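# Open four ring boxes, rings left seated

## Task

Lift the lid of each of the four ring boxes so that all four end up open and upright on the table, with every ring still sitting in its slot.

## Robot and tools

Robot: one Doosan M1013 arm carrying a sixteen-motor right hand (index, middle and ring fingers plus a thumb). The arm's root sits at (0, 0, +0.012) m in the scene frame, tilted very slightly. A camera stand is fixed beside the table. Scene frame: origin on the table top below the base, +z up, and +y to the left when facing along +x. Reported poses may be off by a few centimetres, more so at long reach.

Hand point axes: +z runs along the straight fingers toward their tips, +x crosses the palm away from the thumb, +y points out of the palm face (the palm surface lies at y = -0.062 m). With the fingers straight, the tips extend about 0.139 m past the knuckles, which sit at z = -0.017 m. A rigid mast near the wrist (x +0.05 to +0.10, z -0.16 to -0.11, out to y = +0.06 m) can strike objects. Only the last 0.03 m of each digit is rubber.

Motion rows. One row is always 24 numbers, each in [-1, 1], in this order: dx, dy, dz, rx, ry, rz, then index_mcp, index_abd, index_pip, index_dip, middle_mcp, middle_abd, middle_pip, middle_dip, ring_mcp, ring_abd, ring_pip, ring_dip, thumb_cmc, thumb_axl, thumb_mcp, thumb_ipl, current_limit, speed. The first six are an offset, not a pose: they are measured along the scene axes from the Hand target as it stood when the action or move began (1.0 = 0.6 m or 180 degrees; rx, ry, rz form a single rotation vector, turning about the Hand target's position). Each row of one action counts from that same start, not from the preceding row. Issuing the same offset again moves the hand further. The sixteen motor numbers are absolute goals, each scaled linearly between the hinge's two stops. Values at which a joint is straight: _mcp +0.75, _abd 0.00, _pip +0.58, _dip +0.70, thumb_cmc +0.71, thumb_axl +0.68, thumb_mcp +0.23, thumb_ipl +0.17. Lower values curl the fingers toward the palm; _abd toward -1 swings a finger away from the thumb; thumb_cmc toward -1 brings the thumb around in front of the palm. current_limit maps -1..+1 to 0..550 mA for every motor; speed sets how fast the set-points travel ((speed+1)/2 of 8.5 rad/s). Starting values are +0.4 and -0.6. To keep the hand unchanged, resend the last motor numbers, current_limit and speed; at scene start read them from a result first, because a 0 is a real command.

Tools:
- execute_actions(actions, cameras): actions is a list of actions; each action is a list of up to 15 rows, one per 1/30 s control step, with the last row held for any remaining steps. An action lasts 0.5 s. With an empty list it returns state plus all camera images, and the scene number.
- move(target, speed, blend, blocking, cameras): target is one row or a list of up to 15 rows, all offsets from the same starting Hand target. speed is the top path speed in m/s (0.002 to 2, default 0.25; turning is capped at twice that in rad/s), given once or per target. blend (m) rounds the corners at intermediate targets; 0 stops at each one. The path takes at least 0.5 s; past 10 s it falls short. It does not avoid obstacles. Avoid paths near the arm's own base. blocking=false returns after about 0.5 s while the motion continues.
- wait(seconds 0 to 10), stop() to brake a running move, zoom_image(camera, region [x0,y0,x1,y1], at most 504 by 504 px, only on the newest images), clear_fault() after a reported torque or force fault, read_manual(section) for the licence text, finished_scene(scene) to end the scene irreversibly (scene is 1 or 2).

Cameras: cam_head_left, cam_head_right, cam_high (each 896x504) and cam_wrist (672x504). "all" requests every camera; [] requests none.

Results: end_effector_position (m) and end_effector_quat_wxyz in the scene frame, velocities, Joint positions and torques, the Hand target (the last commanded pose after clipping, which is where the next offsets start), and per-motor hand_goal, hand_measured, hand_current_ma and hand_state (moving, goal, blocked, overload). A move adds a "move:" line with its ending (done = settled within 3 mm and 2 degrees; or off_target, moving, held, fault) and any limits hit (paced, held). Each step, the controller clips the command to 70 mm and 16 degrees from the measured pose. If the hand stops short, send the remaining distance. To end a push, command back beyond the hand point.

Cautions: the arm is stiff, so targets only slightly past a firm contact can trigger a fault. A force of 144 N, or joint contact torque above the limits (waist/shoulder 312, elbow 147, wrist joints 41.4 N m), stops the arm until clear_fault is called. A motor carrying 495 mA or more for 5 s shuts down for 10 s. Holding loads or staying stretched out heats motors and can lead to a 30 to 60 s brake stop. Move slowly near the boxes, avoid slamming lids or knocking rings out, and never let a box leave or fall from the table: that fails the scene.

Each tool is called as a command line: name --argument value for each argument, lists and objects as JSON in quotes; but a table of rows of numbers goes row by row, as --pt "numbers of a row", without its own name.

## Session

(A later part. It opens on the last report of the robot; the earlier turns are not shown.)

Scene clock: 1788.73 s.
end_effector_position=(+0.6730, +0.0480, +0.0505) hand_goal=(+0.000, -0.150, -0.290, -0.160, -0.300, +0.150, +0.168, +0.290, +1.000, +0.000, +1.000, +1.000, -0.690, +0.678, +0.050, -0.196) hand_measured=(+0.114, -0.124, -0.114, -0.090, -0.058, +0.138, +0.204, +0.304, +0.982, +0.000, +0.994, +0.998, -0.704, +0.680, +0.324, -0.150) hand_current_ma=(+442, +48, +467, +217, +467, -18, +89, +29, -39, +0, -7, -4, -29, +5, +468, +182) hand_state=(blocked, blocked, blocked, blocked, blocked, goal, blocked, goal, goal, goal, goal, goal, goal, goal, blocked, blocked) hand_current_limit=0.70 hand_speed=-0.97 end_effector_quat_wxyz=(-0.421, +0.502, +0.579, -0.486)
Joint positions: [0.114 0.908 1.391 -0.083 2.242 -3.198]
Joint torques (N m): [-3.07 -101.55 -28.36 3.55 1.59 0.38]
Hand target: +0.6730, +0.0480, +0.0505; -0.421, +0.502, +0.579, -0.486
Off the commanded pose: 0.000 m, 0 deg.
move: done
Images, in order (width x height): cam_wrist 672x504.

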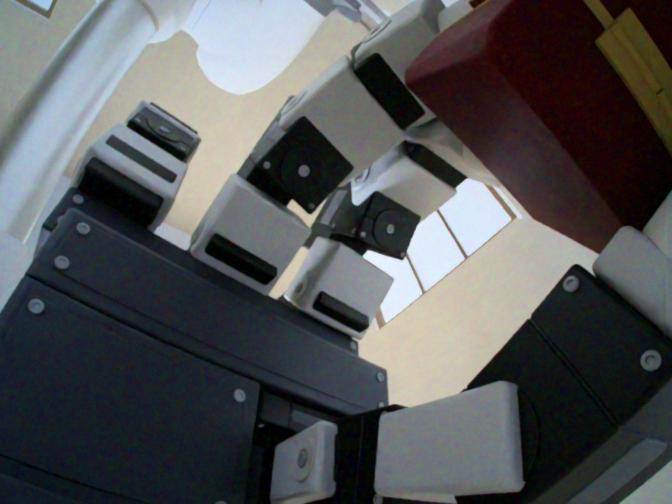

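move --pt "0 0 0 0 0 0 0.04 -0.15 -0.29 -0.2 -0.3 0.15 0.168 0.29 1 0 1 1 -0.69 0.678 0.05 -0.197 0.77 -0.97" --cameras '["cam_wrist"]'

move --pt "0 0 0 0 0 0 0.07 -0.15 -0.3 -0.25 -0.3 0.15 0.168 0.29 1 0 1 1 -0.69 0.678 0.05 -0.197 0.77 -0.97" --cameras '["cam_wrist"]'

Scene clock: 1798.43 s.
end_effector_position=(+0.6730, +0.0480, +0.0505) hand_goal=(+0.040, -0.150, -0.290, -0.200, -0.300, +0.150, +0.168, +0.290, +1.000, +0.000, +1.000, +1.000, -0.690, +0.678, +0.050, -0.196) hand_measured=(+0.142, -0.124, -0.170, -0.148, -0.060, +0.144, +0.206, +0.306, +0.982, +0.000, +0.994, +0.998, -0.694, +0.682, +0.328, -0.150) hand_current_ma=(+382, +48, +438, +146, +487, -6, +96, +30, -39, +0, -7, -4, -4, +8, +487, +183) hand_state=(blocked, blocked, blocked, blocked, blocked, goal, blocked, goal, goal, goal, goal, goal, goal, goal, blocked, blocked) hand_current_limit=0.77 hand_speed=-0.97 end_effector_quat_wxyz=(-0.421, +0.502, +0.579, -0.486)
Joint positions: [0.114 0.908 1.391 -0.083 2.242 -3.198]
Joint torques (N m): [-2.95 -100.95 -28 3.5 1.57 0.42]
Hand target: +0.6730, +0.0480, +0.0505; -0.421, +0.502, +0.579, -0.486
Off the commanded pose: 0.000 m, 0 deg.
move: done
Images, in order (width x height): cam_wrist 672x504.

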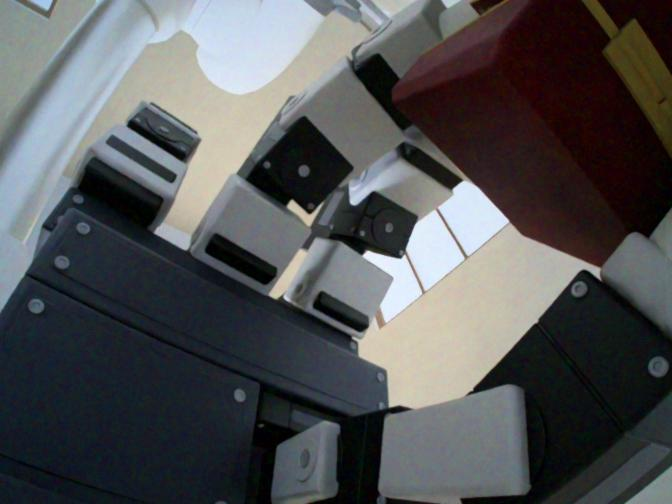

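Scene clock: 1799.17 s.
end_effector_position=(+0.6730, +0.0480, +0.0505) hand_goal=(+0.070, -0.150, -0.300, -0.250, -0.300, +0.150, +0.168, +0.290, +1.000, +0.000, +1.000, +1.000, -0.690, +0.678, +0.050, -0.196) hand_measured=(+0.154, -0.124, -0.210, -0.220, -0.060, +0.148, +0.206, +0.306, +0.982, +0.000, +0.994, +0.998, -0.684, +0.684, +0.334, -0.150) hand_current_ma=(+301, +48, +300, +70, +487, -3, +100, +31, -39, +0, -7, -4, +8, +11, +487, +183) hand_state=(blocked, blocked, blocked, blocked, blocked, goal, blocked, goal, goal, goal, goal, goal, goal, goal, blocked, blocked) hand_current_limit=0.77 hand_speed=-0.97 end_effector_quat_wxyz=(-0.421, +0.502, +0.579, -0.486)
Joint positions: [0.114 0.908 1.391 -0.083 2.242 -3.198]
Joint torques (N m): [-3.04 -100.45 -27.6 3.56 1.51 0.39]
Hand target: +0.6730, +0.0480, +0.0505; -0.421, +0.502, +0.579, -0.486
Off the commanded pose: 0.000 m, 0 deg.
move: done
Images, in order (width x height): cam_wrist 672x504.

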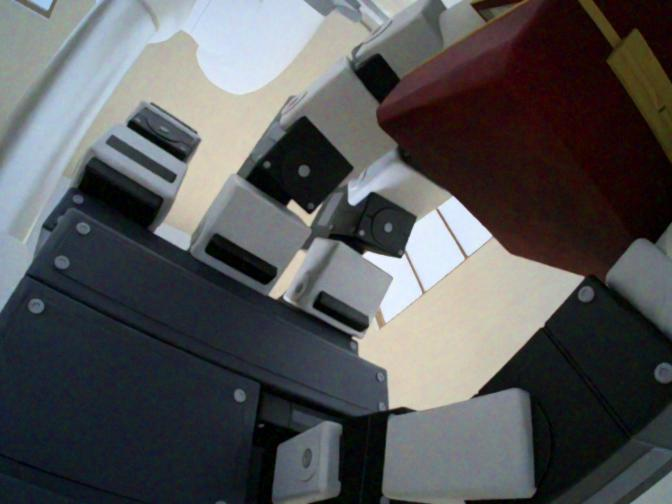

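move --pt "0 0 0 0 0 0 0.04 -0.15 -0.34 -0.29 -0.3 0.15 0.168 0.29 1 0 1 1 -0.69 0.678 0.05 -0.197 0.77 -0.97" --pt "0 0 0 0 0 0 -0.0 -0.15 -0.39 -0.32 -0.3 0.15 0.168 0.29 1 0 1 1 -0.69 0.678 0.05 -0.197 0.77 -0.97" --cameras '["cam_head_left"]'

Scene clock: 1834.03 s.
end_effector_position=(+0.6730, +0.0480, +0.0505) hand_goal=(+0.000, -0.150, -0.390, -0.320, -0.300, +0.150, +0.168, +0.290, +1.000, +0.000, +1.000, +1.000, -0.690, +0.678, +0.050, -0.196) hand_measured=(+0.018, -0.142, -0.374, -0.318, -0.060, +0.140, +0.212, +0.306, +0.982, +0.000, +0.994, +0.998, -0.664, +0.684, +0.312, -0.164) hand_current_ma=(+40, +12, +33, +2, +487, -13, +119, +31, -39, +0, -7, -4, +63, +9, +486, +114) hand_state=(goal, goal, goal, goal, blocked, goal, blocked, goal, goal, goal, goal, goal, blocked, goal, blocked, blocked) hand_current_limit=0.77 hand_speed=-0.97 end_effector_quat_wxyz=(-0.421, +0.502, +0.579, -0.486)
Joint positions: [0.114 0.908 1.391 -0.083 2.242 -3.198]
Joint torques (N m): [-2.82 -100.2 -27.67 3.58 1.14 0.38]
Hand target: +0.6730, +0.0480, +0.0505; -0.421, +0.502, +0.579, -0.486
Off the commanded pose: 0.000 m, 0 deg.
move: done
Images, in order (width x height): cam_head_left 896x504.

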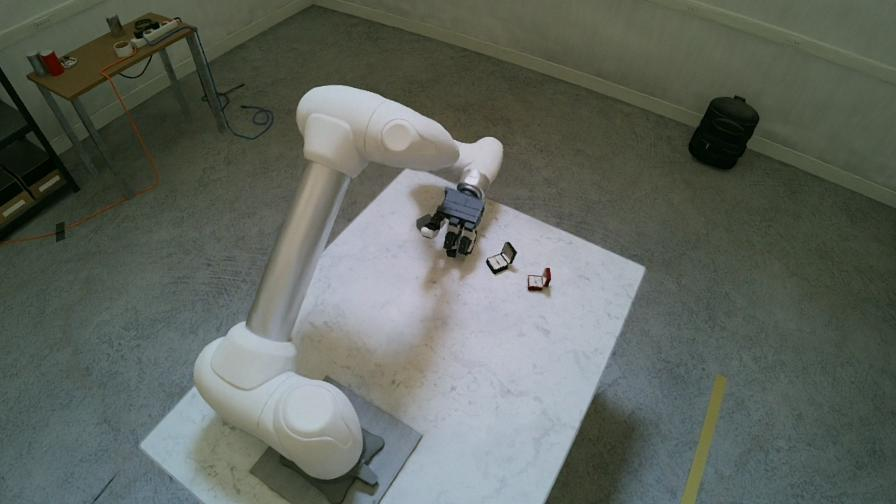

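zoom_image --camera "cam_head_left" --region '[400, 200, 500, 280]'

execute_actions --actions '[]' --cameras '["cam_wrist","cam_high"]'

Scaled by 5.040 from the camera's 896x504 image, which has a finer 1280x720 frame.

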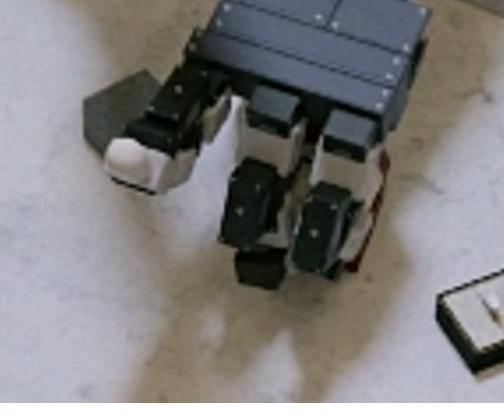

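Scene clock: 1841.23 s.
end_effector_position=(+0.6730, +0.0480, +0.0505) hand_goal=(+0.000, -0.150, -0.390, -0.320, -0.300, +0.150, +0.168, +0.290, +1.000, +0.000, +1.000, +1.000, -0.690, +0.678, +0.050, -0.196) hand_measured=(+0.018, -0.142, -0.374, -0.318, -0.060, +0.140, +0.212, +0.306, +0.982, +0.000, +0.994, +0.998, -0.664, +0.684, +0.312, -0.164) hand_current_ma=(+40, +12, +33, +2, +487, -13, +119, +31, -39, +0, -7, -4, +63, +9, +487, +114) hand_state=(goal, goal, goal, goal, blocked, goal, blocked, goal, goal, goal, goal, goal, blocked, goal, blocked, blocked) hand_current_limit=0.77 hand_speed=-0.97 end_effector_quat_wxyz=(-0.421, +0.502, +0.579, -0.486)
Joint positions: [0.114 0.908 1.391 -0.083 2.242 -3.198]
Joint velocities: within noise
Joint torques (N m): [-2.76 -100 -27.72 3.61 1.14 0.36]
Hand target: +0.6730, +0.0480, +0.0505; -0.421, +0.502, +0.579, -0.486
Off the commanded pose: 0.000 m, 0 deg.
Images, in order (width x height): cam_high 896x504, cam_wrist 672x504.

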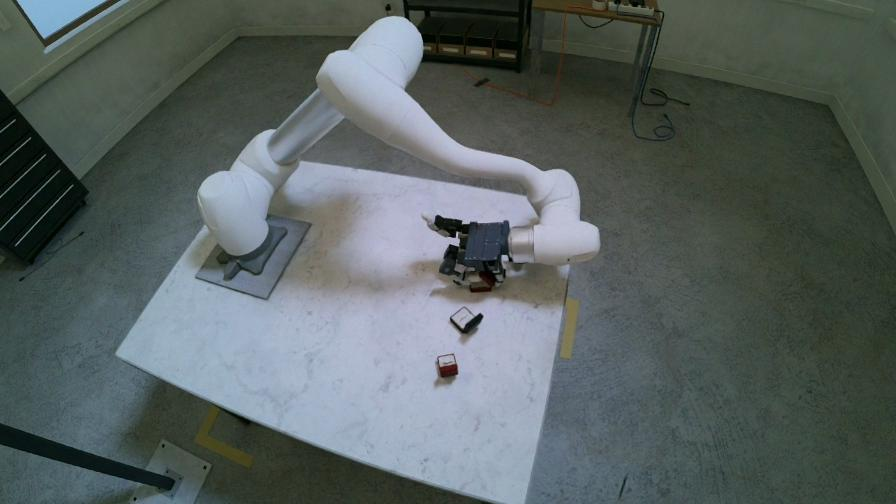

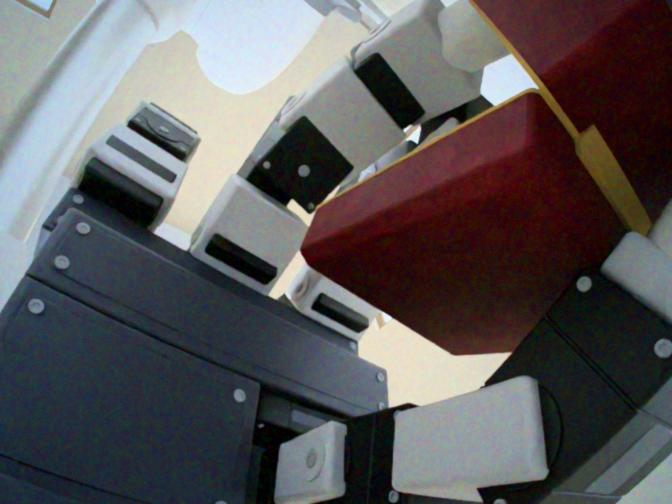

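move --pt "0 0 0 0 0 0 -0.06 -0.15 -0.40 -0.33 -0.3 0.15 0.168 0.29 1 0 1 1 -0.69 0.678 0.05 -0.197 0.77 -0.97" --pt "0 0 0 0 0 0 -0.12 -0.15 -0.41 -0.34 -0.3 0.15 0.168 0.29 1 0 1 1 -0.69 0.678 0.05 -0.197 0.77 -0.97" --cameras '["cam_wrist"]'

Scene clock: 1848.60 s.
end_effector_position=(+0.6730, +0.0480, +0.0505) hand_goal=(-0.120, -0.150, -0.410, -0.340, -0.300, +0.150, +0.168, +0.290, +1.000, +0.000, +1.000, +1.000, -0.690, +0.678, +0.050, -0.196) hand_measured=(-0.100, -0.148, -0.402, -0.336, -0.060, +0.140, +0.212, +0.306, +0.982, +0.000, +0.994, +0.998, -0.664, +0.680, +0.302, -0.164) hand_current_ma=(+47, +3, +13, +6, +487, -13, +119, +31, -39, +0, -7, -4, +63, +1, +487, +114) hand_state=(moving, goal, goal, goal, blocked, goal, blocked, goal, goal, goal, goal, goal, blocked, goal, blocked, blocked) hand_current_limit=0.77 hand_speed=-0.97 end_effector_quat_wxyz=(-0.421, +0.502, +0.579, -0.486)
Joint positions: [0.114 0.908 1.391 -0.083 2.242 -3.198]
Joint torques (N m): [-2.71 -100.29 -27.66 3.57 1.28 0.39]
Hand target: +0.6730, +0.0480, +0.0505; -0.421, +0.502, +0.579, -0.486
Off the commanded pose: 0.000 m, 0 deg.
move: done
Images, in order (width x height): cam_wrist 672x504.

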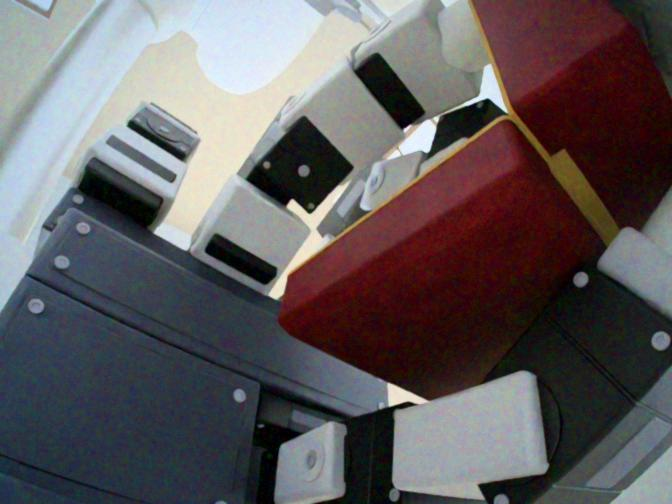

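move --pt "0 0 0 0 0 0 -0.18 -0.15 -0.41 -0.34 -0.3 0.15 0.168 0.29 1 0 1 1 -0.69 0.678 0.05 -0.197 0.77 -0.97" --pt "0 0 0 0 0 0 -0.26 -0.15 -0.41 -0.34 -0.3 0.15 0.168 0.29 1 0 1 1 -0.69 0.678 0.05 -0.197 0.77 -0.97" --cameras '["cam_wrist"]'

Scene clock: 1855.40 s.
end_effector_position=(+0.6730, +0.0480, +0.0505) hand_goal=(-0.260, -0.150, -0.410, -0.340, -0.300, +0.150, +0.168, +0.290, +1.000, +0.000, +1.000, +1.000, -0.690, +0.678, +0.050, -0.196) hand_measured=(-0.120, -0.148, -0.390, -0.336, -0.060, +0.140, +0.212, +0.306, +0.982, +0.000, +0.994, +0.998, -0.668, +0.680, +0.302, -0.164) hand_current_ma=(+360, +1, +43, +6, +487, -13, +119, +31, -39, +0, -7, -4, +46, +1, +487, +114) hand_state=(moving, goal, goal, goal, blocked, goal, blocked, goal, goal, goal, goal, goal, blocked, goal, blocked, blocked) hand_current_limit=0.77 hand_speed=-0.97 end_effector_quat_wxyz=(-0.421, +0.502, +0.579, -0.486)
Joint positions: [0.114 0.908 1.391 -0.083 2.242 -3.198]
Joint torques (N m): [-3.05 -101.04 -28.29 3.42 1.32 0.51]
Hand target: +0.6730, +0.0480, +0.0505; -0.421, +0.502, +0.579, -0.486
Off the commanded pose: 0.000 m, 0 deg.
move: done
Images, in order (width x height): cam_wrist 672x504.

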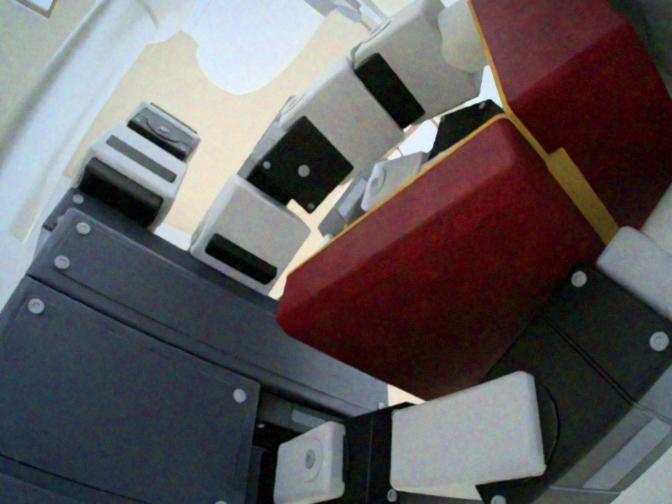

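move --pt "0 0 0 0 0 0 -0.06 -0.15 -0.40 -0.30 -0.15 0.15 0.168 0.29 1 0 1 1 -0.69 0.678 0.25 -0.197 0.7 -0.93" --pt "0 0 0 0 0 0 0 -0.15 -0.36 -0.23 -0.1 0.15 0.168 0.29 1 0 1 1 -0.69 0.678 0.45 -0.197 0.4 -0.9" --pt "0 0 0 0 0 0 0.15 -0.15 -0.25 -0.1 0.15 0.15 0.168 0.29 1 0 1 1 -0.69 0.678 0.45 -0.197 0.4 -0.85" --pt "0 0 0 0 0 0 0.42 -0.15 -0.066 0.058 0.15 0.15 0.168 0.29 1 0 1 1 -0.69 0.678 0.45 -0.197 0.4 -0.7" --pt "0 0 0.17 0 0 0 0.42 -0.15 -0.066 0.058 0.15 0.15 0.168 0.29 1 0 1 1 -0.69 0.678 0.45 -0.197 0.4 -0.7" --speed 0.12 --cameras '["cam_head_left"]'

zoom_image --camera "cam_head_left" --region '[400, 190, 520, 280]'

Scene clock: 1872.07 s.
end_effector_position=(+0.6730, +0.0480, +0.1525) hand_goal=(+0.420, -0.150, -0.066, +0.058, +0.150, +0.150, +0.168, +0.290, +1.000, +0.000, +1.000, +1.000, -0.690, +0.678, +0.450, -0.196) hand_measured=(+0.404, -0.134, -0.070, +0.054, +0.146, +0.124, +0.168, +0.292, +0.982, +0.000, +0.994, +0.998, -0.686, +0.680, +0.450, -0.194) hand_current_ma=(-35, +26, -6, -4, -4, -48, +0, +1, -39, +0, -7, -4, +5, +2, +0, +4) hand_state=(goal, goal, goal, goal, goal, blocked, goal, goal, goal, goal, goal, goal, goal, goal, goal, goal) hand_current_limit=0.40 hand_speed=-0.70 end_effector_quat_wxyz=(-0.421, +0.502, +0.579, -0.486)
Joint positions: [0.115 0.805 1.372 -0.091 2.364 -3.212]
Joint torques (N m): [-2.74 -98.98 -31.16 3.88 1.93 0.48]
Hand target: +0.6730, +0.0480, +0.1525; -0.421, +0.502, +0.579, -0.486
Off the commanded pose: 0.000 m, 0 deg.
move: done
Images, in order (width x height): cam_head_left 896x504.

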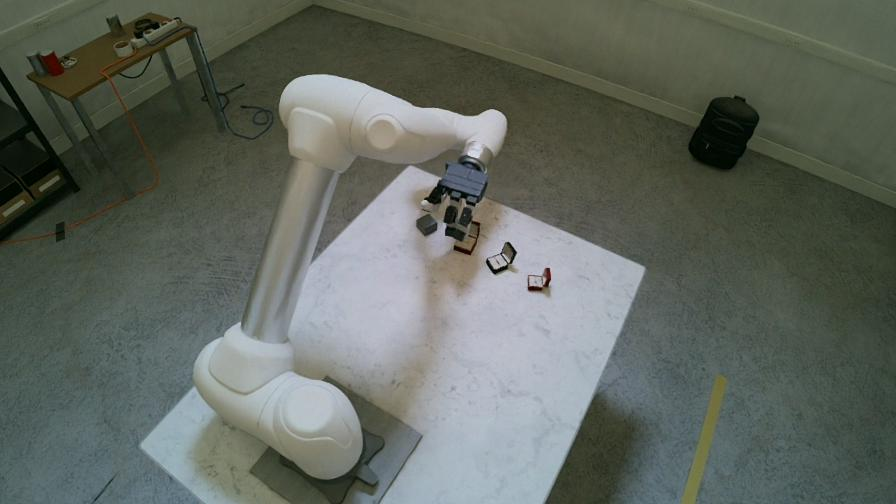

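Scaled by 4.200 from the camera's 896x504 image, which has a finer 1280x720 frame.

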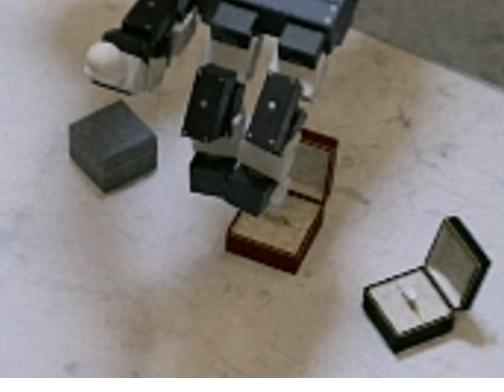

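move --target '[0.01,0.2683,0,0,0,-0.2111,0.42,-0.15,-0.066,0.058,0.15,0.15,0.168,0.29,1,0,1,1,-0.69,0.678,0.45,-0.197,0.4,-0.7]' --cameras '["all"]'

zoom_image --camera "cam_head_left" --region '[390, 180, 490, 260]'

zoom_image --camera "cam_head_right" --region '[400, 160, 520, 260]'

zoom_image --camera "cam_high" --region '[440, 190, 560, 310]'

Scene clock: 1882.37 s.
end_effector_position=(+0.6790, +0.2089, +0.1525) hand_goal=(+0.420, -0.150, -0.066, +0.058, +0.150, +0.150, +0.168, +0.290, +1.000, +0.000, +1.000, +1.000, -0.690, +0.678, +0.450, -0.196) hand_measured=(+0.404, -0.134, -0.070, +0.054, +0.146, +0.126, +0.168, +0.292, +0.982, +0.000, +0.994, +0.998, -0.686, +0.680, +0.450, -0.194) hand_current_ma=(-35, +26, -6, -4, -4, -47, +0, +1, -39, +0, -7, -4, +4, +2, +0, +4) hand_state=(goal, goal, goal, goal, goal, blocked, goal, goal, goal, goal, goal, goal, goal, goal, goal, goal) hand_current_limit=0.40 hand_speed=-0.70 end_effector_quat_wxyz=(-0.556, +0.663, +0.384, -0.322)
Joint positions: [0.126 0.796 1.39 0.748 2.165 -2.534]
Joint torques (N m): [-3 -99.19 -33.36 4.08 1.45 0.41]
Hand target: +0.6790, +0.2090, +0.1525; -0.556, +0.663, +0.384, -0.322
Off the commanded pose: 0.000 m, 0 deg.
move: done

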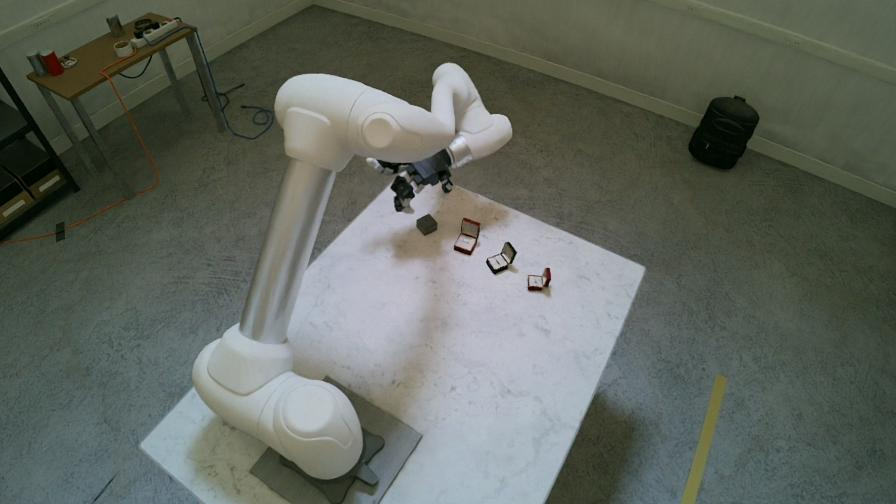

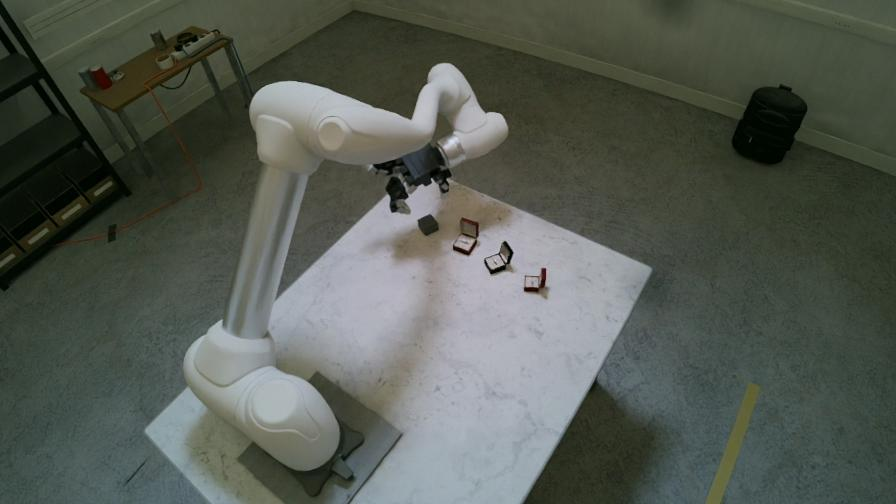

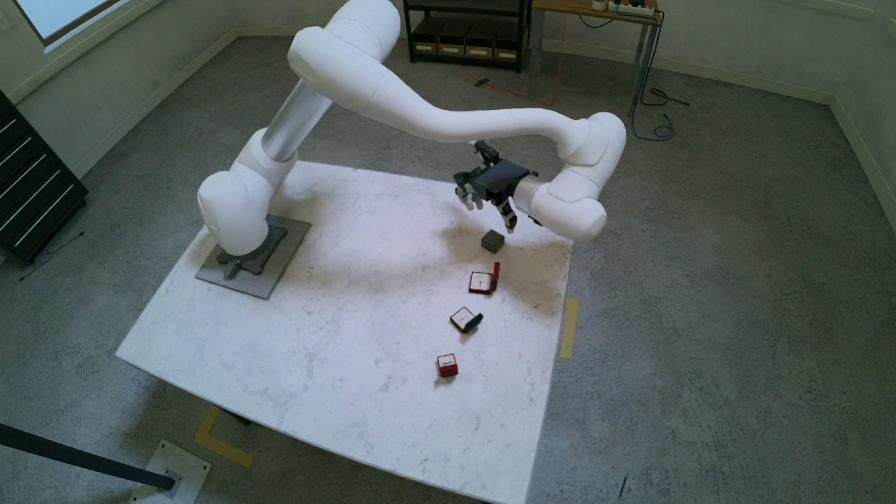

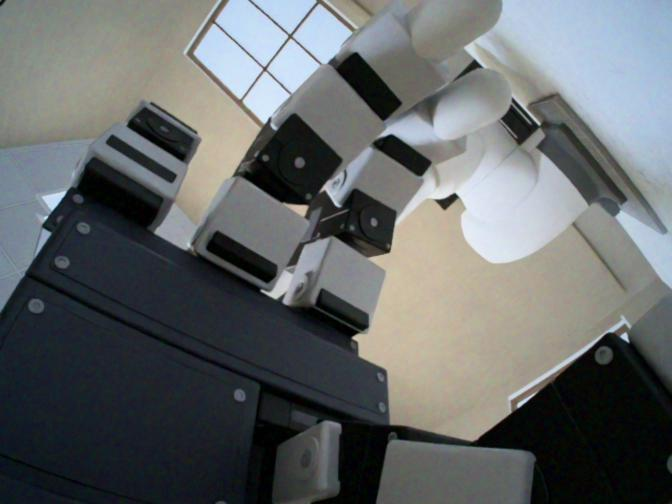

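Scaled by 5.040 from the camera's 896x504 image, which has a finer 1280x720 frame.

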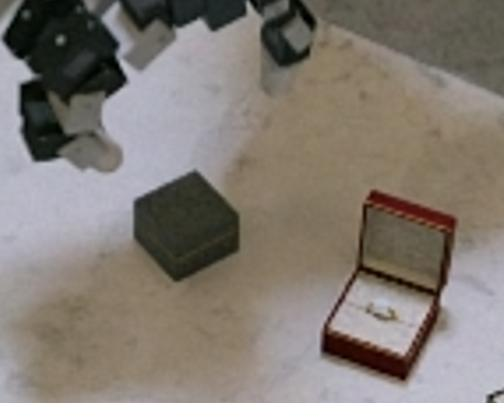

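Scaled by 4.200 from the camera's 896x504 image, which has a finer 1280x720 frame.

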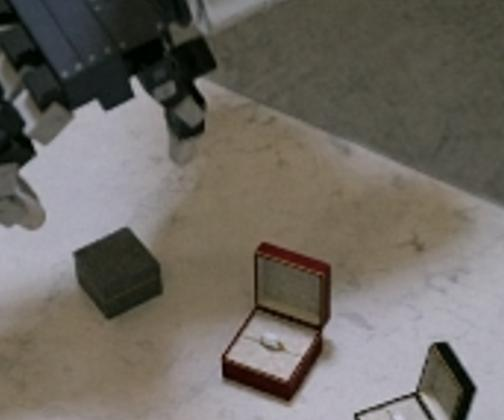

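Scaled by 4.200 from the camera's 896x504 image, which has a finer 1280x720 frame.

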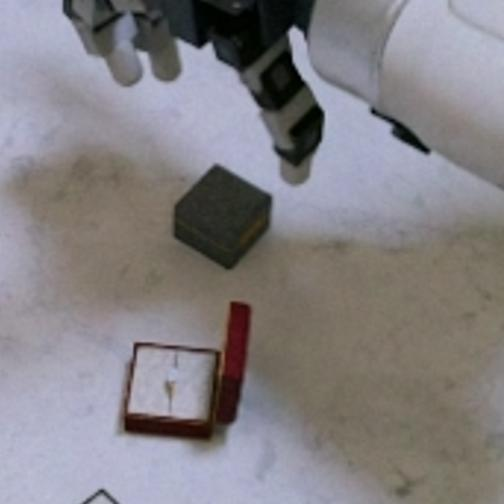

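move --pt "-0.0092 -0.0008 0 0 0 0.022 0.42 -0.15 -0.066 0.058 0.15 0.15 0.168 0.29 1 0 1 1 -0.69 0.678 0.45 -0.197 0.4 -0.7" --pt "-0.0092 -0.0008 -0.17 0 0 0.022 0.42 -0.15 -0.066 0.058 0.15 0.15 0.168 0.29 1 0 1 1 -0.69 0.678 0.45 -0.197 0.4 -0.7" --speed 0.08 --cameras '["all"]'

zoom_image --camera "cam_high" --region '[440, 190, 560, 310]'

zoom_image --camera "cam_head_left" --region '[390, 180, 490, 260]'

Scene clock: 1914.77 s.
end_effector_position=(+0.6734, +0.2085, +0.0506) hand_goal=(+0.420, -0.150, -0.066, +0.058, +0.150, +0.150, +0.168, +0.290, +1.000, +0.000, +1.000, +1.000, -0.690, +0.678, +0.450, -0.196) hand_measured=(+0.404, -0.134, -0.070, +0.054, +0.146, +0.126, +0.168, +0.292, +0.982, +0.000, +0.994, +0.998, -0.686, +0.680, +0.450, -0.194) hand_current_ma=(-35, +26, -6, -4, -4, -47, +0, +1, -39, +0, -7, -4, +4, +2, +0, +4) hand_state=(goal, goal, goal, goal, goal, blocked, goal, goal, goal, goal, goal, goal, goal, goal, goal, goal) hand_current_limit=0.40 hand_speed=-0.70 end_effector_quat_wxyz=(-0.545, +0.649, +0.406, -0.341)
Joint positions: [0.141 0.903 1.402 0.646 2.101 -2.663]
Joint torques (N m): [-2.75 -102.9 -30.41 3.72 1.66 0.44]
Hand target: +0.6735, +0.2085, +0.0505; -0.545, +0.649, +0.406, -0.341
Off the commanded pose: 0.000 m, 0 deg.
move: done

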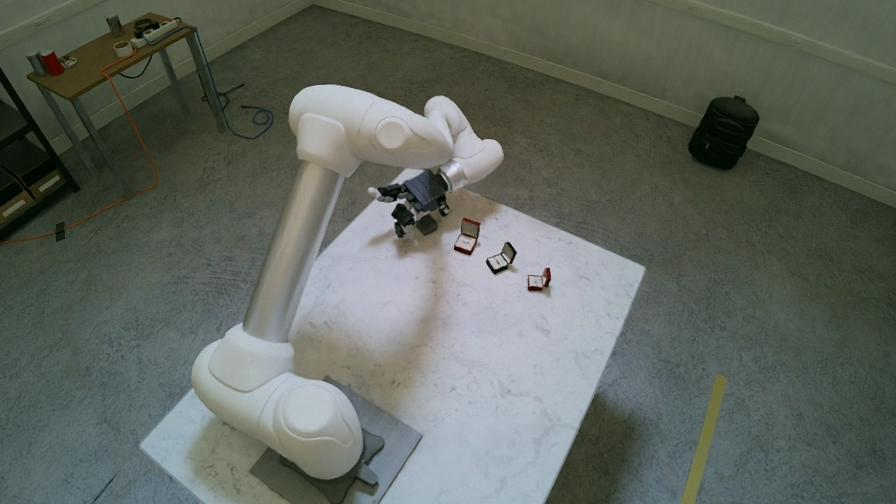

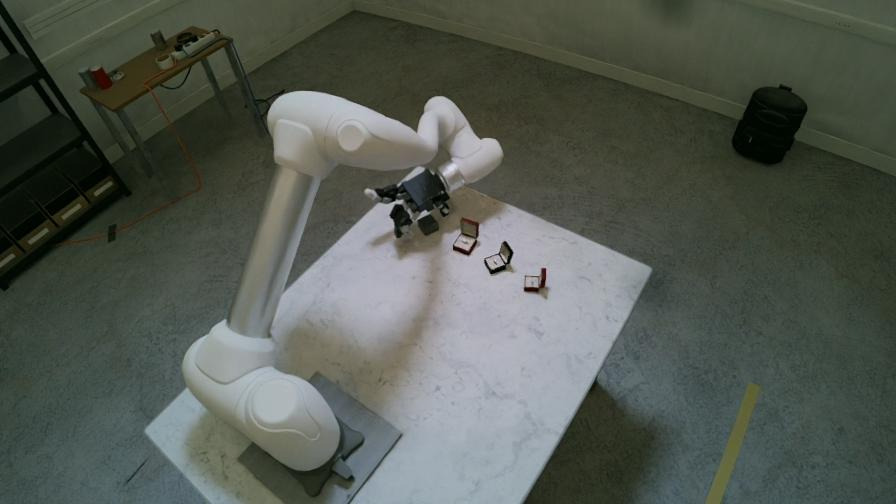

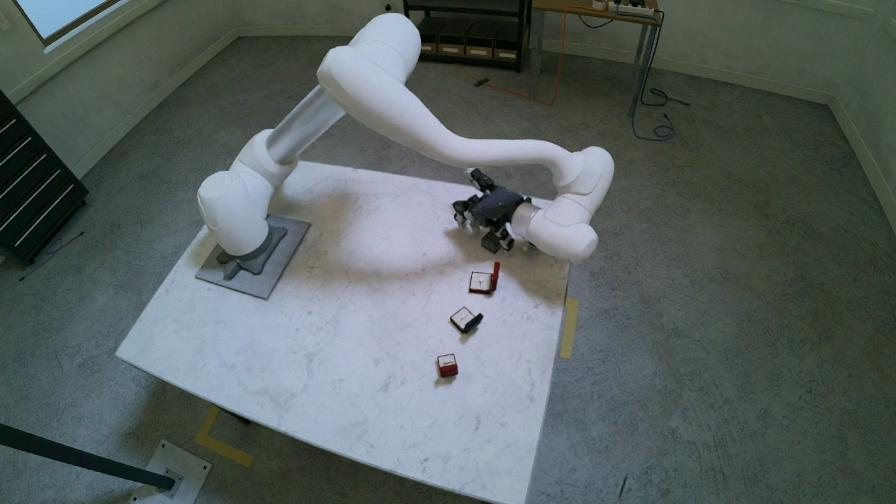

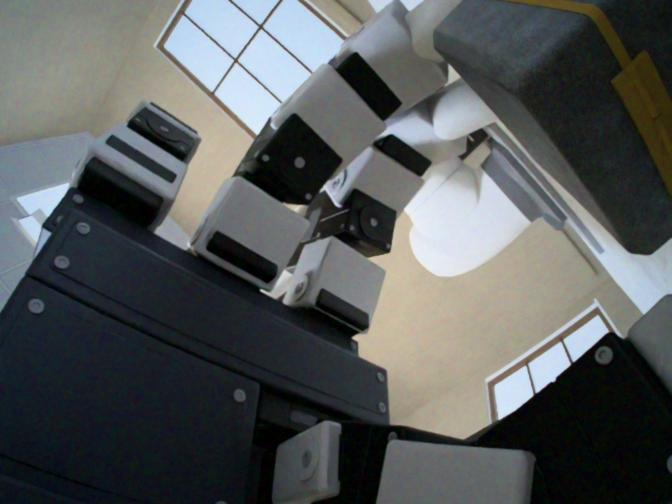

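Scaled by 4.200 from the camera's 896x504 image, which has a finer 1280x720 frame.

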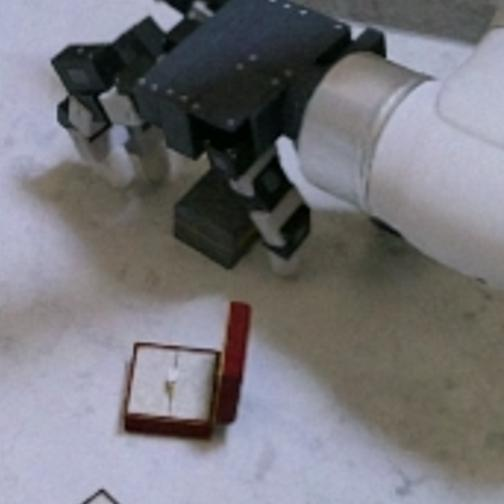

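Scaled by 5.040 from the camera's 896x504 image, which has a finer 1280x720 frame.

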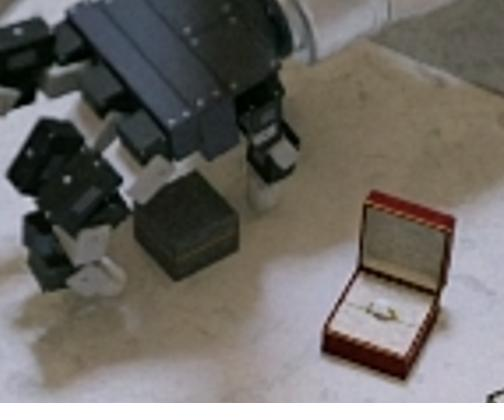

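move --pt "0 0 0 0 0 0 -0.08 -0.15 0.168 0.29 -0.08 0.15 0.168 0.29 1 0 1 1 -0.69 0.678 0.25 -0.197 0.4 -0.8" --pt "0 0 0 0 0 0 -0.2 -0.15 0.168 0.29 -0.2 0.15 0.168 0.29 1 0 1 1 -0.69 0.678 0.05 -0.197 0.7 -0.8" --cameras '["all"]'

zoom_image --camera "cam_head_left" --region '[390, 180, 490, 260]'

zoom_image --camera "cam_high" --region '[440, 190, 560, 310]'

Scene clock: 1928.10 s.
end_effector_position=(+0.6735, +0.2085, +0.0505) hand_goal=(-0.200, -0.150, +0.168, +0.290, -0.200, +0.150, +0.168, +0.290, +1.000, +0.000, +1.000, +1.000, -0.690, +0.678, +0.050, -0.196) hand_measured=(-0.068, -0.112, +0.188, +0.294, -0.068, +0.104, +0.188, +0.292, +0.982, +0.000, +0.994, +0.998, -0.686, +0.680, +0.284, -0.174) hand_current_ma=(+467, +84, +44, +6, +467, -106, +44, +2, -39, +0, -7, -4, +5, +2, +468, +73) hand_state=(blocked, blocked, blocked, goal, blocked, blocked, blocked, goal, goal, goal, goal, goal, goal, goal, blocked, blocked) hand_current_limit=0.70 hand_speed=-0.80 end_effector_quat_wxyz=(-0.545, +0.649, +0.406, -0.341)
Joint positions: [0.141 0.903 1.402 0.646 2.101 -2.663]
Joint torques (N m): [-3.52 -98.18 -29.31 3.21 -0.08 0.24]
Hand target: +0.6735, +0.2085, +0.0505; -0.545, +0.649, +0.406, -0.341
Off the commanded pose: 0.000 m, 0 deg.
move: done

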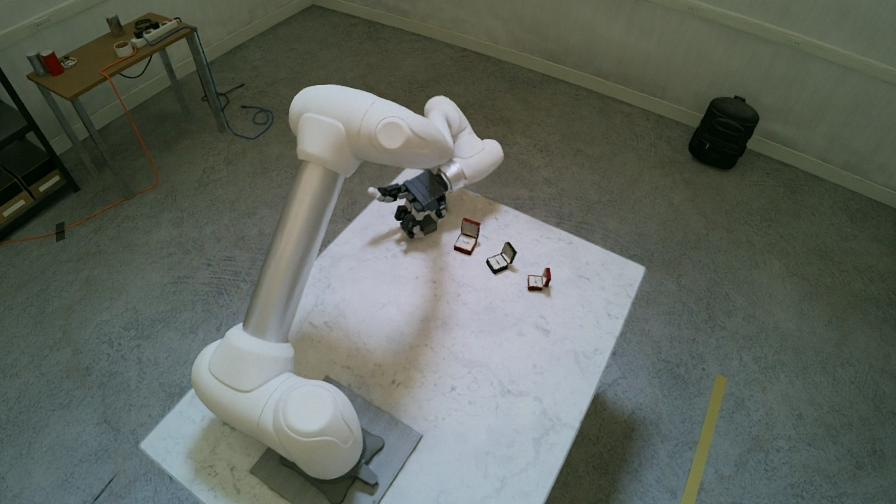

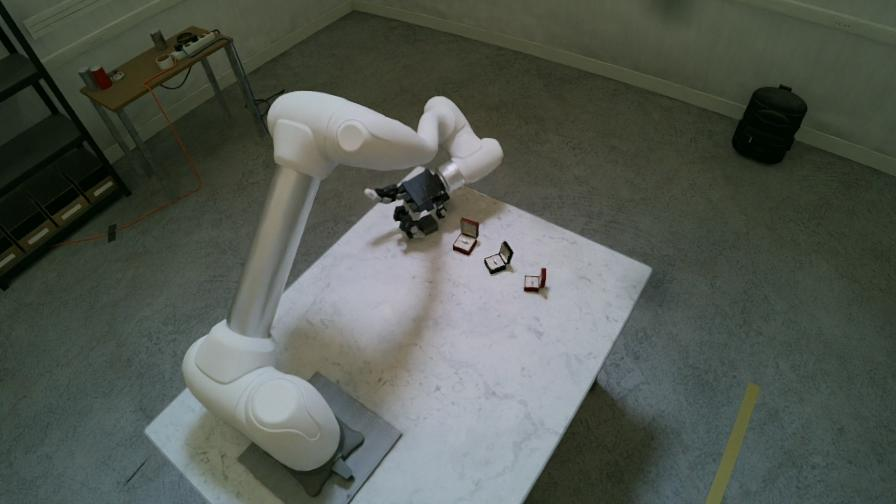

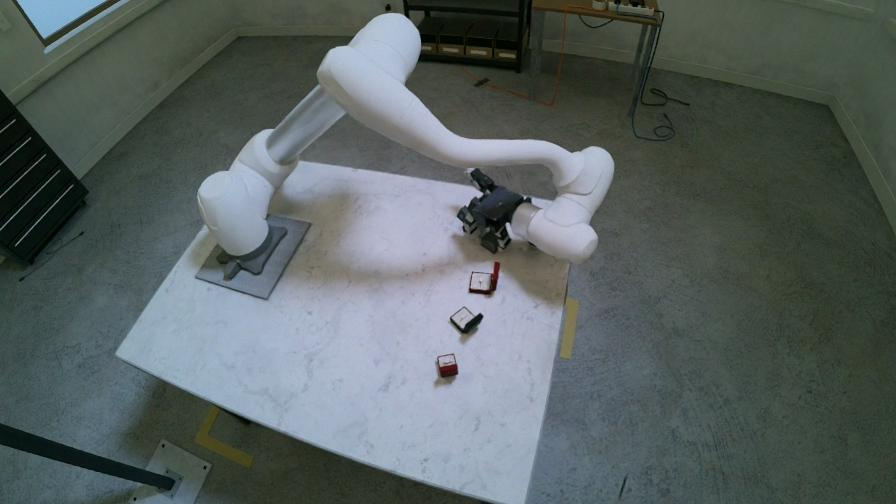

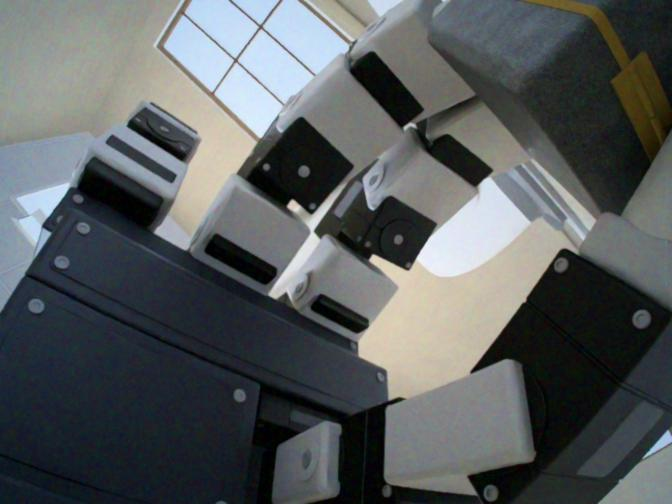

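Scaled by 5.040 from the camera's 896x504 image, which has a finer 1280x720 frame.

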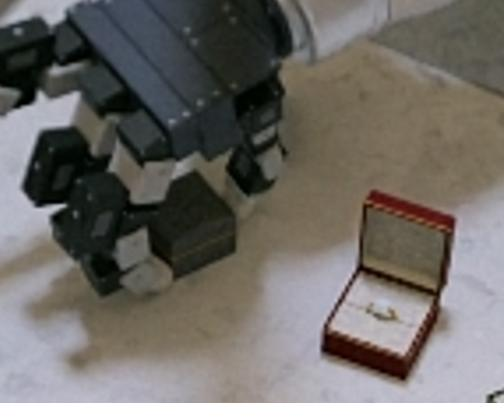

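Scaled by 4.200 from the camera's 896x504 image, which has a finer 1280x720 frame.

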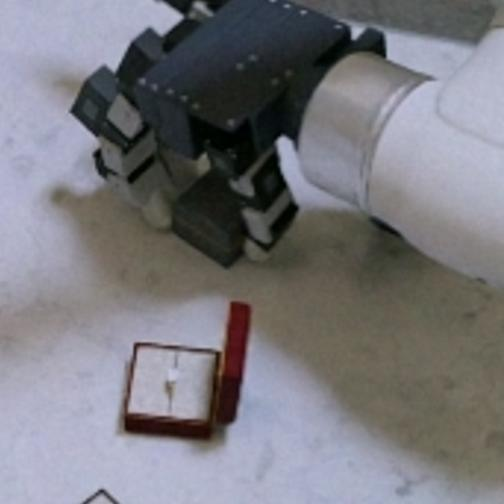

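Clean clamp. Pop.

move --pt "0 0 0 0 0 0 0.42 -0.15 -0.04 0.058 -0.25 0.15 0.168 0.29 1 0 1 1 -0.69 0.678 0.05 -0.197 0.7 -0.7" --pt "0 0 0 0 0 0 -0.1 -0.15 -0.04 0.058 -0.3 0.15 0.168 0.29 1 0 1 1 -0.69 0.678 0.05 -0.197 0.7 -0.8" --pt "0 0 0 0 0 0 0 -0.15 -0.182 -0.058 -0.3 0.15 0.168 0.29 1 0 1 1 -0.69 0.678 0.05 -0.197 0.7 -0.95" --pt "0 0 0 0 0 0 -0.025 -0.15 -0.25 -0.12 -0.3 0.15 0.168 0.29 1 0 1 1 -0.69 0.678 0.05 -0.197 0.7 -0.97" --cameras '["cam_wrist"]'

Scene clock: 1940.53 s.
end_effector_position=(+0.6735, +0.2085, +0.0505) hand_goal=(-0.024, -0.150, -0.250, -0.120, -0.300, +0.150, +0.168, +0.290, +1.000, +0.000, +1.000, +1.000, -0.690, +0.678, +0.050, -0.196) hand_measured=(+0.096, -0.122, -0.134, -0.070, -0.092, +0.144, +0.202, +0.302, +0.982, +0.000, +0.994, +0.998, -0.720, +0.676, +0.292, -0.150) hand_current_ma=(+467, +57, +415, +142, +467, -6, +82, +24, -39, +0, -7, -4, -72, -2, +468, +183) hand_state=(blocked, blocked, blocked, blocked, blocked, goal, blocked, goal, goal, goal, goal, goal, blocked, goal, blocked, blocked) hand_current_limit=0.70 hand_speed=-0.97 end_effector_quat_wxyz=(-0.545, +0.649, +0.406, -0.341)
Joint positions: [0.141 0.903 1.402 0.646 2.101 -2.663]
Joint torques (N m): [-3.32 -101.44 -29.92 3.58 1.1 0.34]
Hand target: +0.6735, +0.2085, +0.0505; -0.545, +0.649, +0.406, -0.341
Off the commanded pose: 0.000 m, 0 deg.
move: done
Images, in order (width x height): cam_wrist 672x504.

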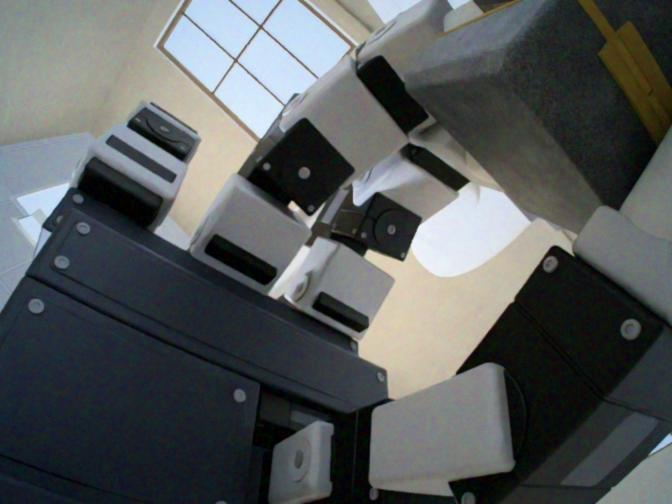

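move --pt "0 0 0 0 0 0 0.1 -0.15 -0.25 -0.18 -0.3 0.15 0.168 0.29 1 0 1 1 -0.69 0.678 0.05 -0.197 0.77 -0.97" --pt "0 0 0 0 0 0 0.06 -0.15 -0.3 -0.25 -0.3 0.15 0.168 0.29 1 0 1 1 -0.69 0.678 0.05 -0.197 0.77 -0.97" --cameras '["cam_wrist","cam_head_left"]'

zoom_image --camera "cam_head_left" --region '[390, 180, 490, 260]'

Scene clock: 1956.13 s.
end_effector_position=(+0.6735, +0.2085, +0.0505) hand_goal=(+0.060, -0.150, -0.300, -0.250, -0.300, +0.150, +0.168, +0.290, +1.000, +0.000, +1.000, +1.000, -0.690, +0.678, +0.050, -0.196) hand_measured=(+0.142, -0.126, -0.228, -0.218, -0.092, +0.148, +0.206, +0.304, +0.982, +0.000, +0.994, +0.998, -0.694, +0.676, +0.298, -0.150) hand_current_ma=(+285, +44, +227, +76, +487, -2, +99, +25, -39, +0, -7, -4, -4, -2, +487, +187) hand_state=(blocked, blocked, blocked, blocked, blocked, goal, blocked, goal, goal, goal, goal, goal, goal, goal, blocked, blocked) hand_current_limit=0.77 hand_speed=-0.97 end_effector_quat_wxyz=(-0.545, +0.649, +0.406, -0.341)
Joint positions: [0.141 0.903 1.402 0.646 2.101 -2.663]
Joint torques (N m): [-2.82 -100.1 -28.86 3.38 0.78 0.4]
Hand target: +0.6735, +0.2085, +0.0505; -0.545, +0.649, +0.406, -0.341
Off the commanded pose: 0.000 m, 0 deg.
move: done
Images, in order (width x height): cam_head_left 896x504, cam_wrist 672x504.

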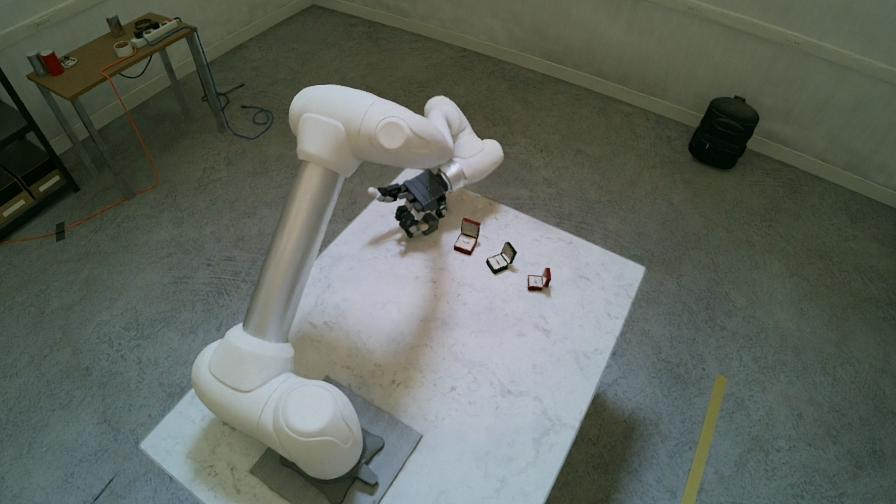

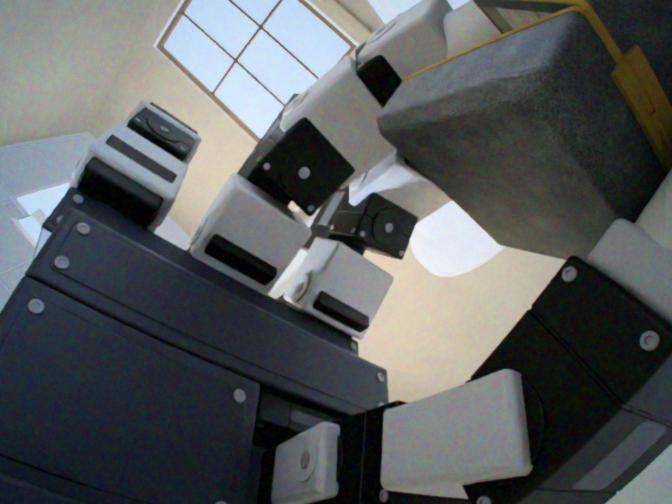

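Scaled by 5.040 from the camera's 896x504 image, which has a finer 1280x720 frame.

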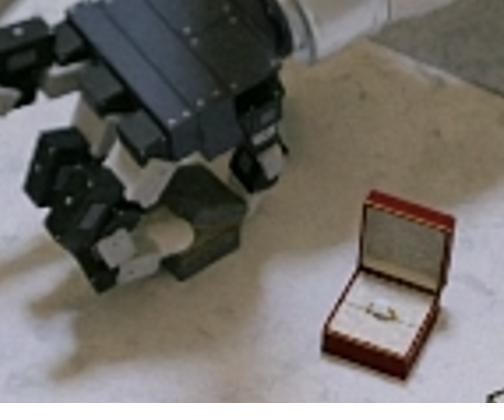

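Great, opening.

move --pt "0 0 0 0 0 0 0.04 -0.15 -0.34 -0.28 -0.3 0.15 0.168 0.29 1 0 1 1 -0.69 0.678 0.05 -0.197 0.77 -0.97" --pt "0 0 0 0 0 0 0.0 -0.15 -0.39 -0.32 -0.3 0.15 0.168 0.29 1 0 1 1 -0.69 0.678 0.05 -0.197 0.77 -0.97" --pt "0 0 0 0 0 0 -0.04 -0.15 -0.41 -0.34 -0.3 0.15 0.168 0.29 1 0 1 1 -0.69 0.678 0.05 -0.197 0.77 -0.97" --cameras '["cam_wrist"]'

Scene clock: 1963.67 s.
end_effector_position=(+0.6735, +0.2085, +0.0505) hand_goal=(-0.040, -0.150, -0.410, -0.340, -0.300, +0.150, +0.168, +0.290, +1.000, +0.000, +1.000, +1.000, -0.690, +0.678, +0.050, -0.196) hand_measured=(-0.040, -0.144, -0.404, -0.336, -0.092, +0.146, +0.216, +0.304, +0.982, +0.000, +0.994, +0.998, -0.678, +0.678, +0.290, -0.158) hand_current_ma=(+0, +7, +7, +5, +487, -6, +135, +28, -39, +0, -7, -4, +24, +0, +471, +139) hand_state=(goal, goal, goal, goal, blocked, goal, blocked, goal, goal, goal, goal, goal, goal, goal, moving, blocked) hand_current_limit=0.77 hand_speed=-0.97 end_effector_quat_wxyz=(-0.545, +0.649, +0.406, -0.341)
Joint positions: [0.141 0.903 1.402 0.646 2.101 -2.663]
Joint torques (N m): [-2.32 -102.28 -29.6 3.73 1.24 0.39]
Hand target: +0.6735, +0.2085, +0.0505; -0.545, +0.649, +0.406, -0.341
Off the commanded pose: 0.000 m, 0 deg.
move: done
Images, in order (width x height): cam_wrist 672x504.

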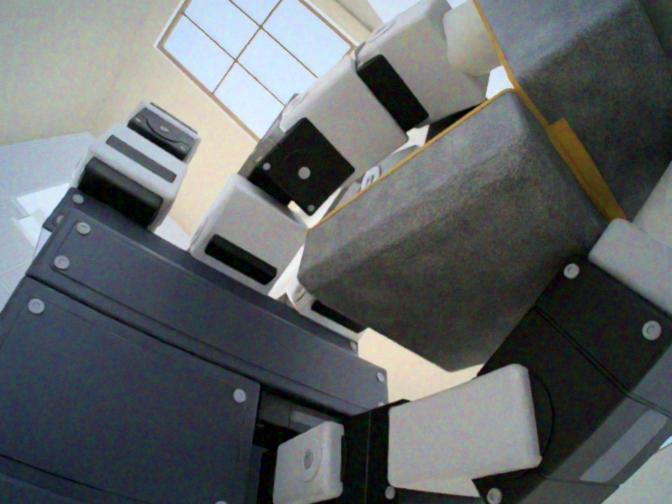

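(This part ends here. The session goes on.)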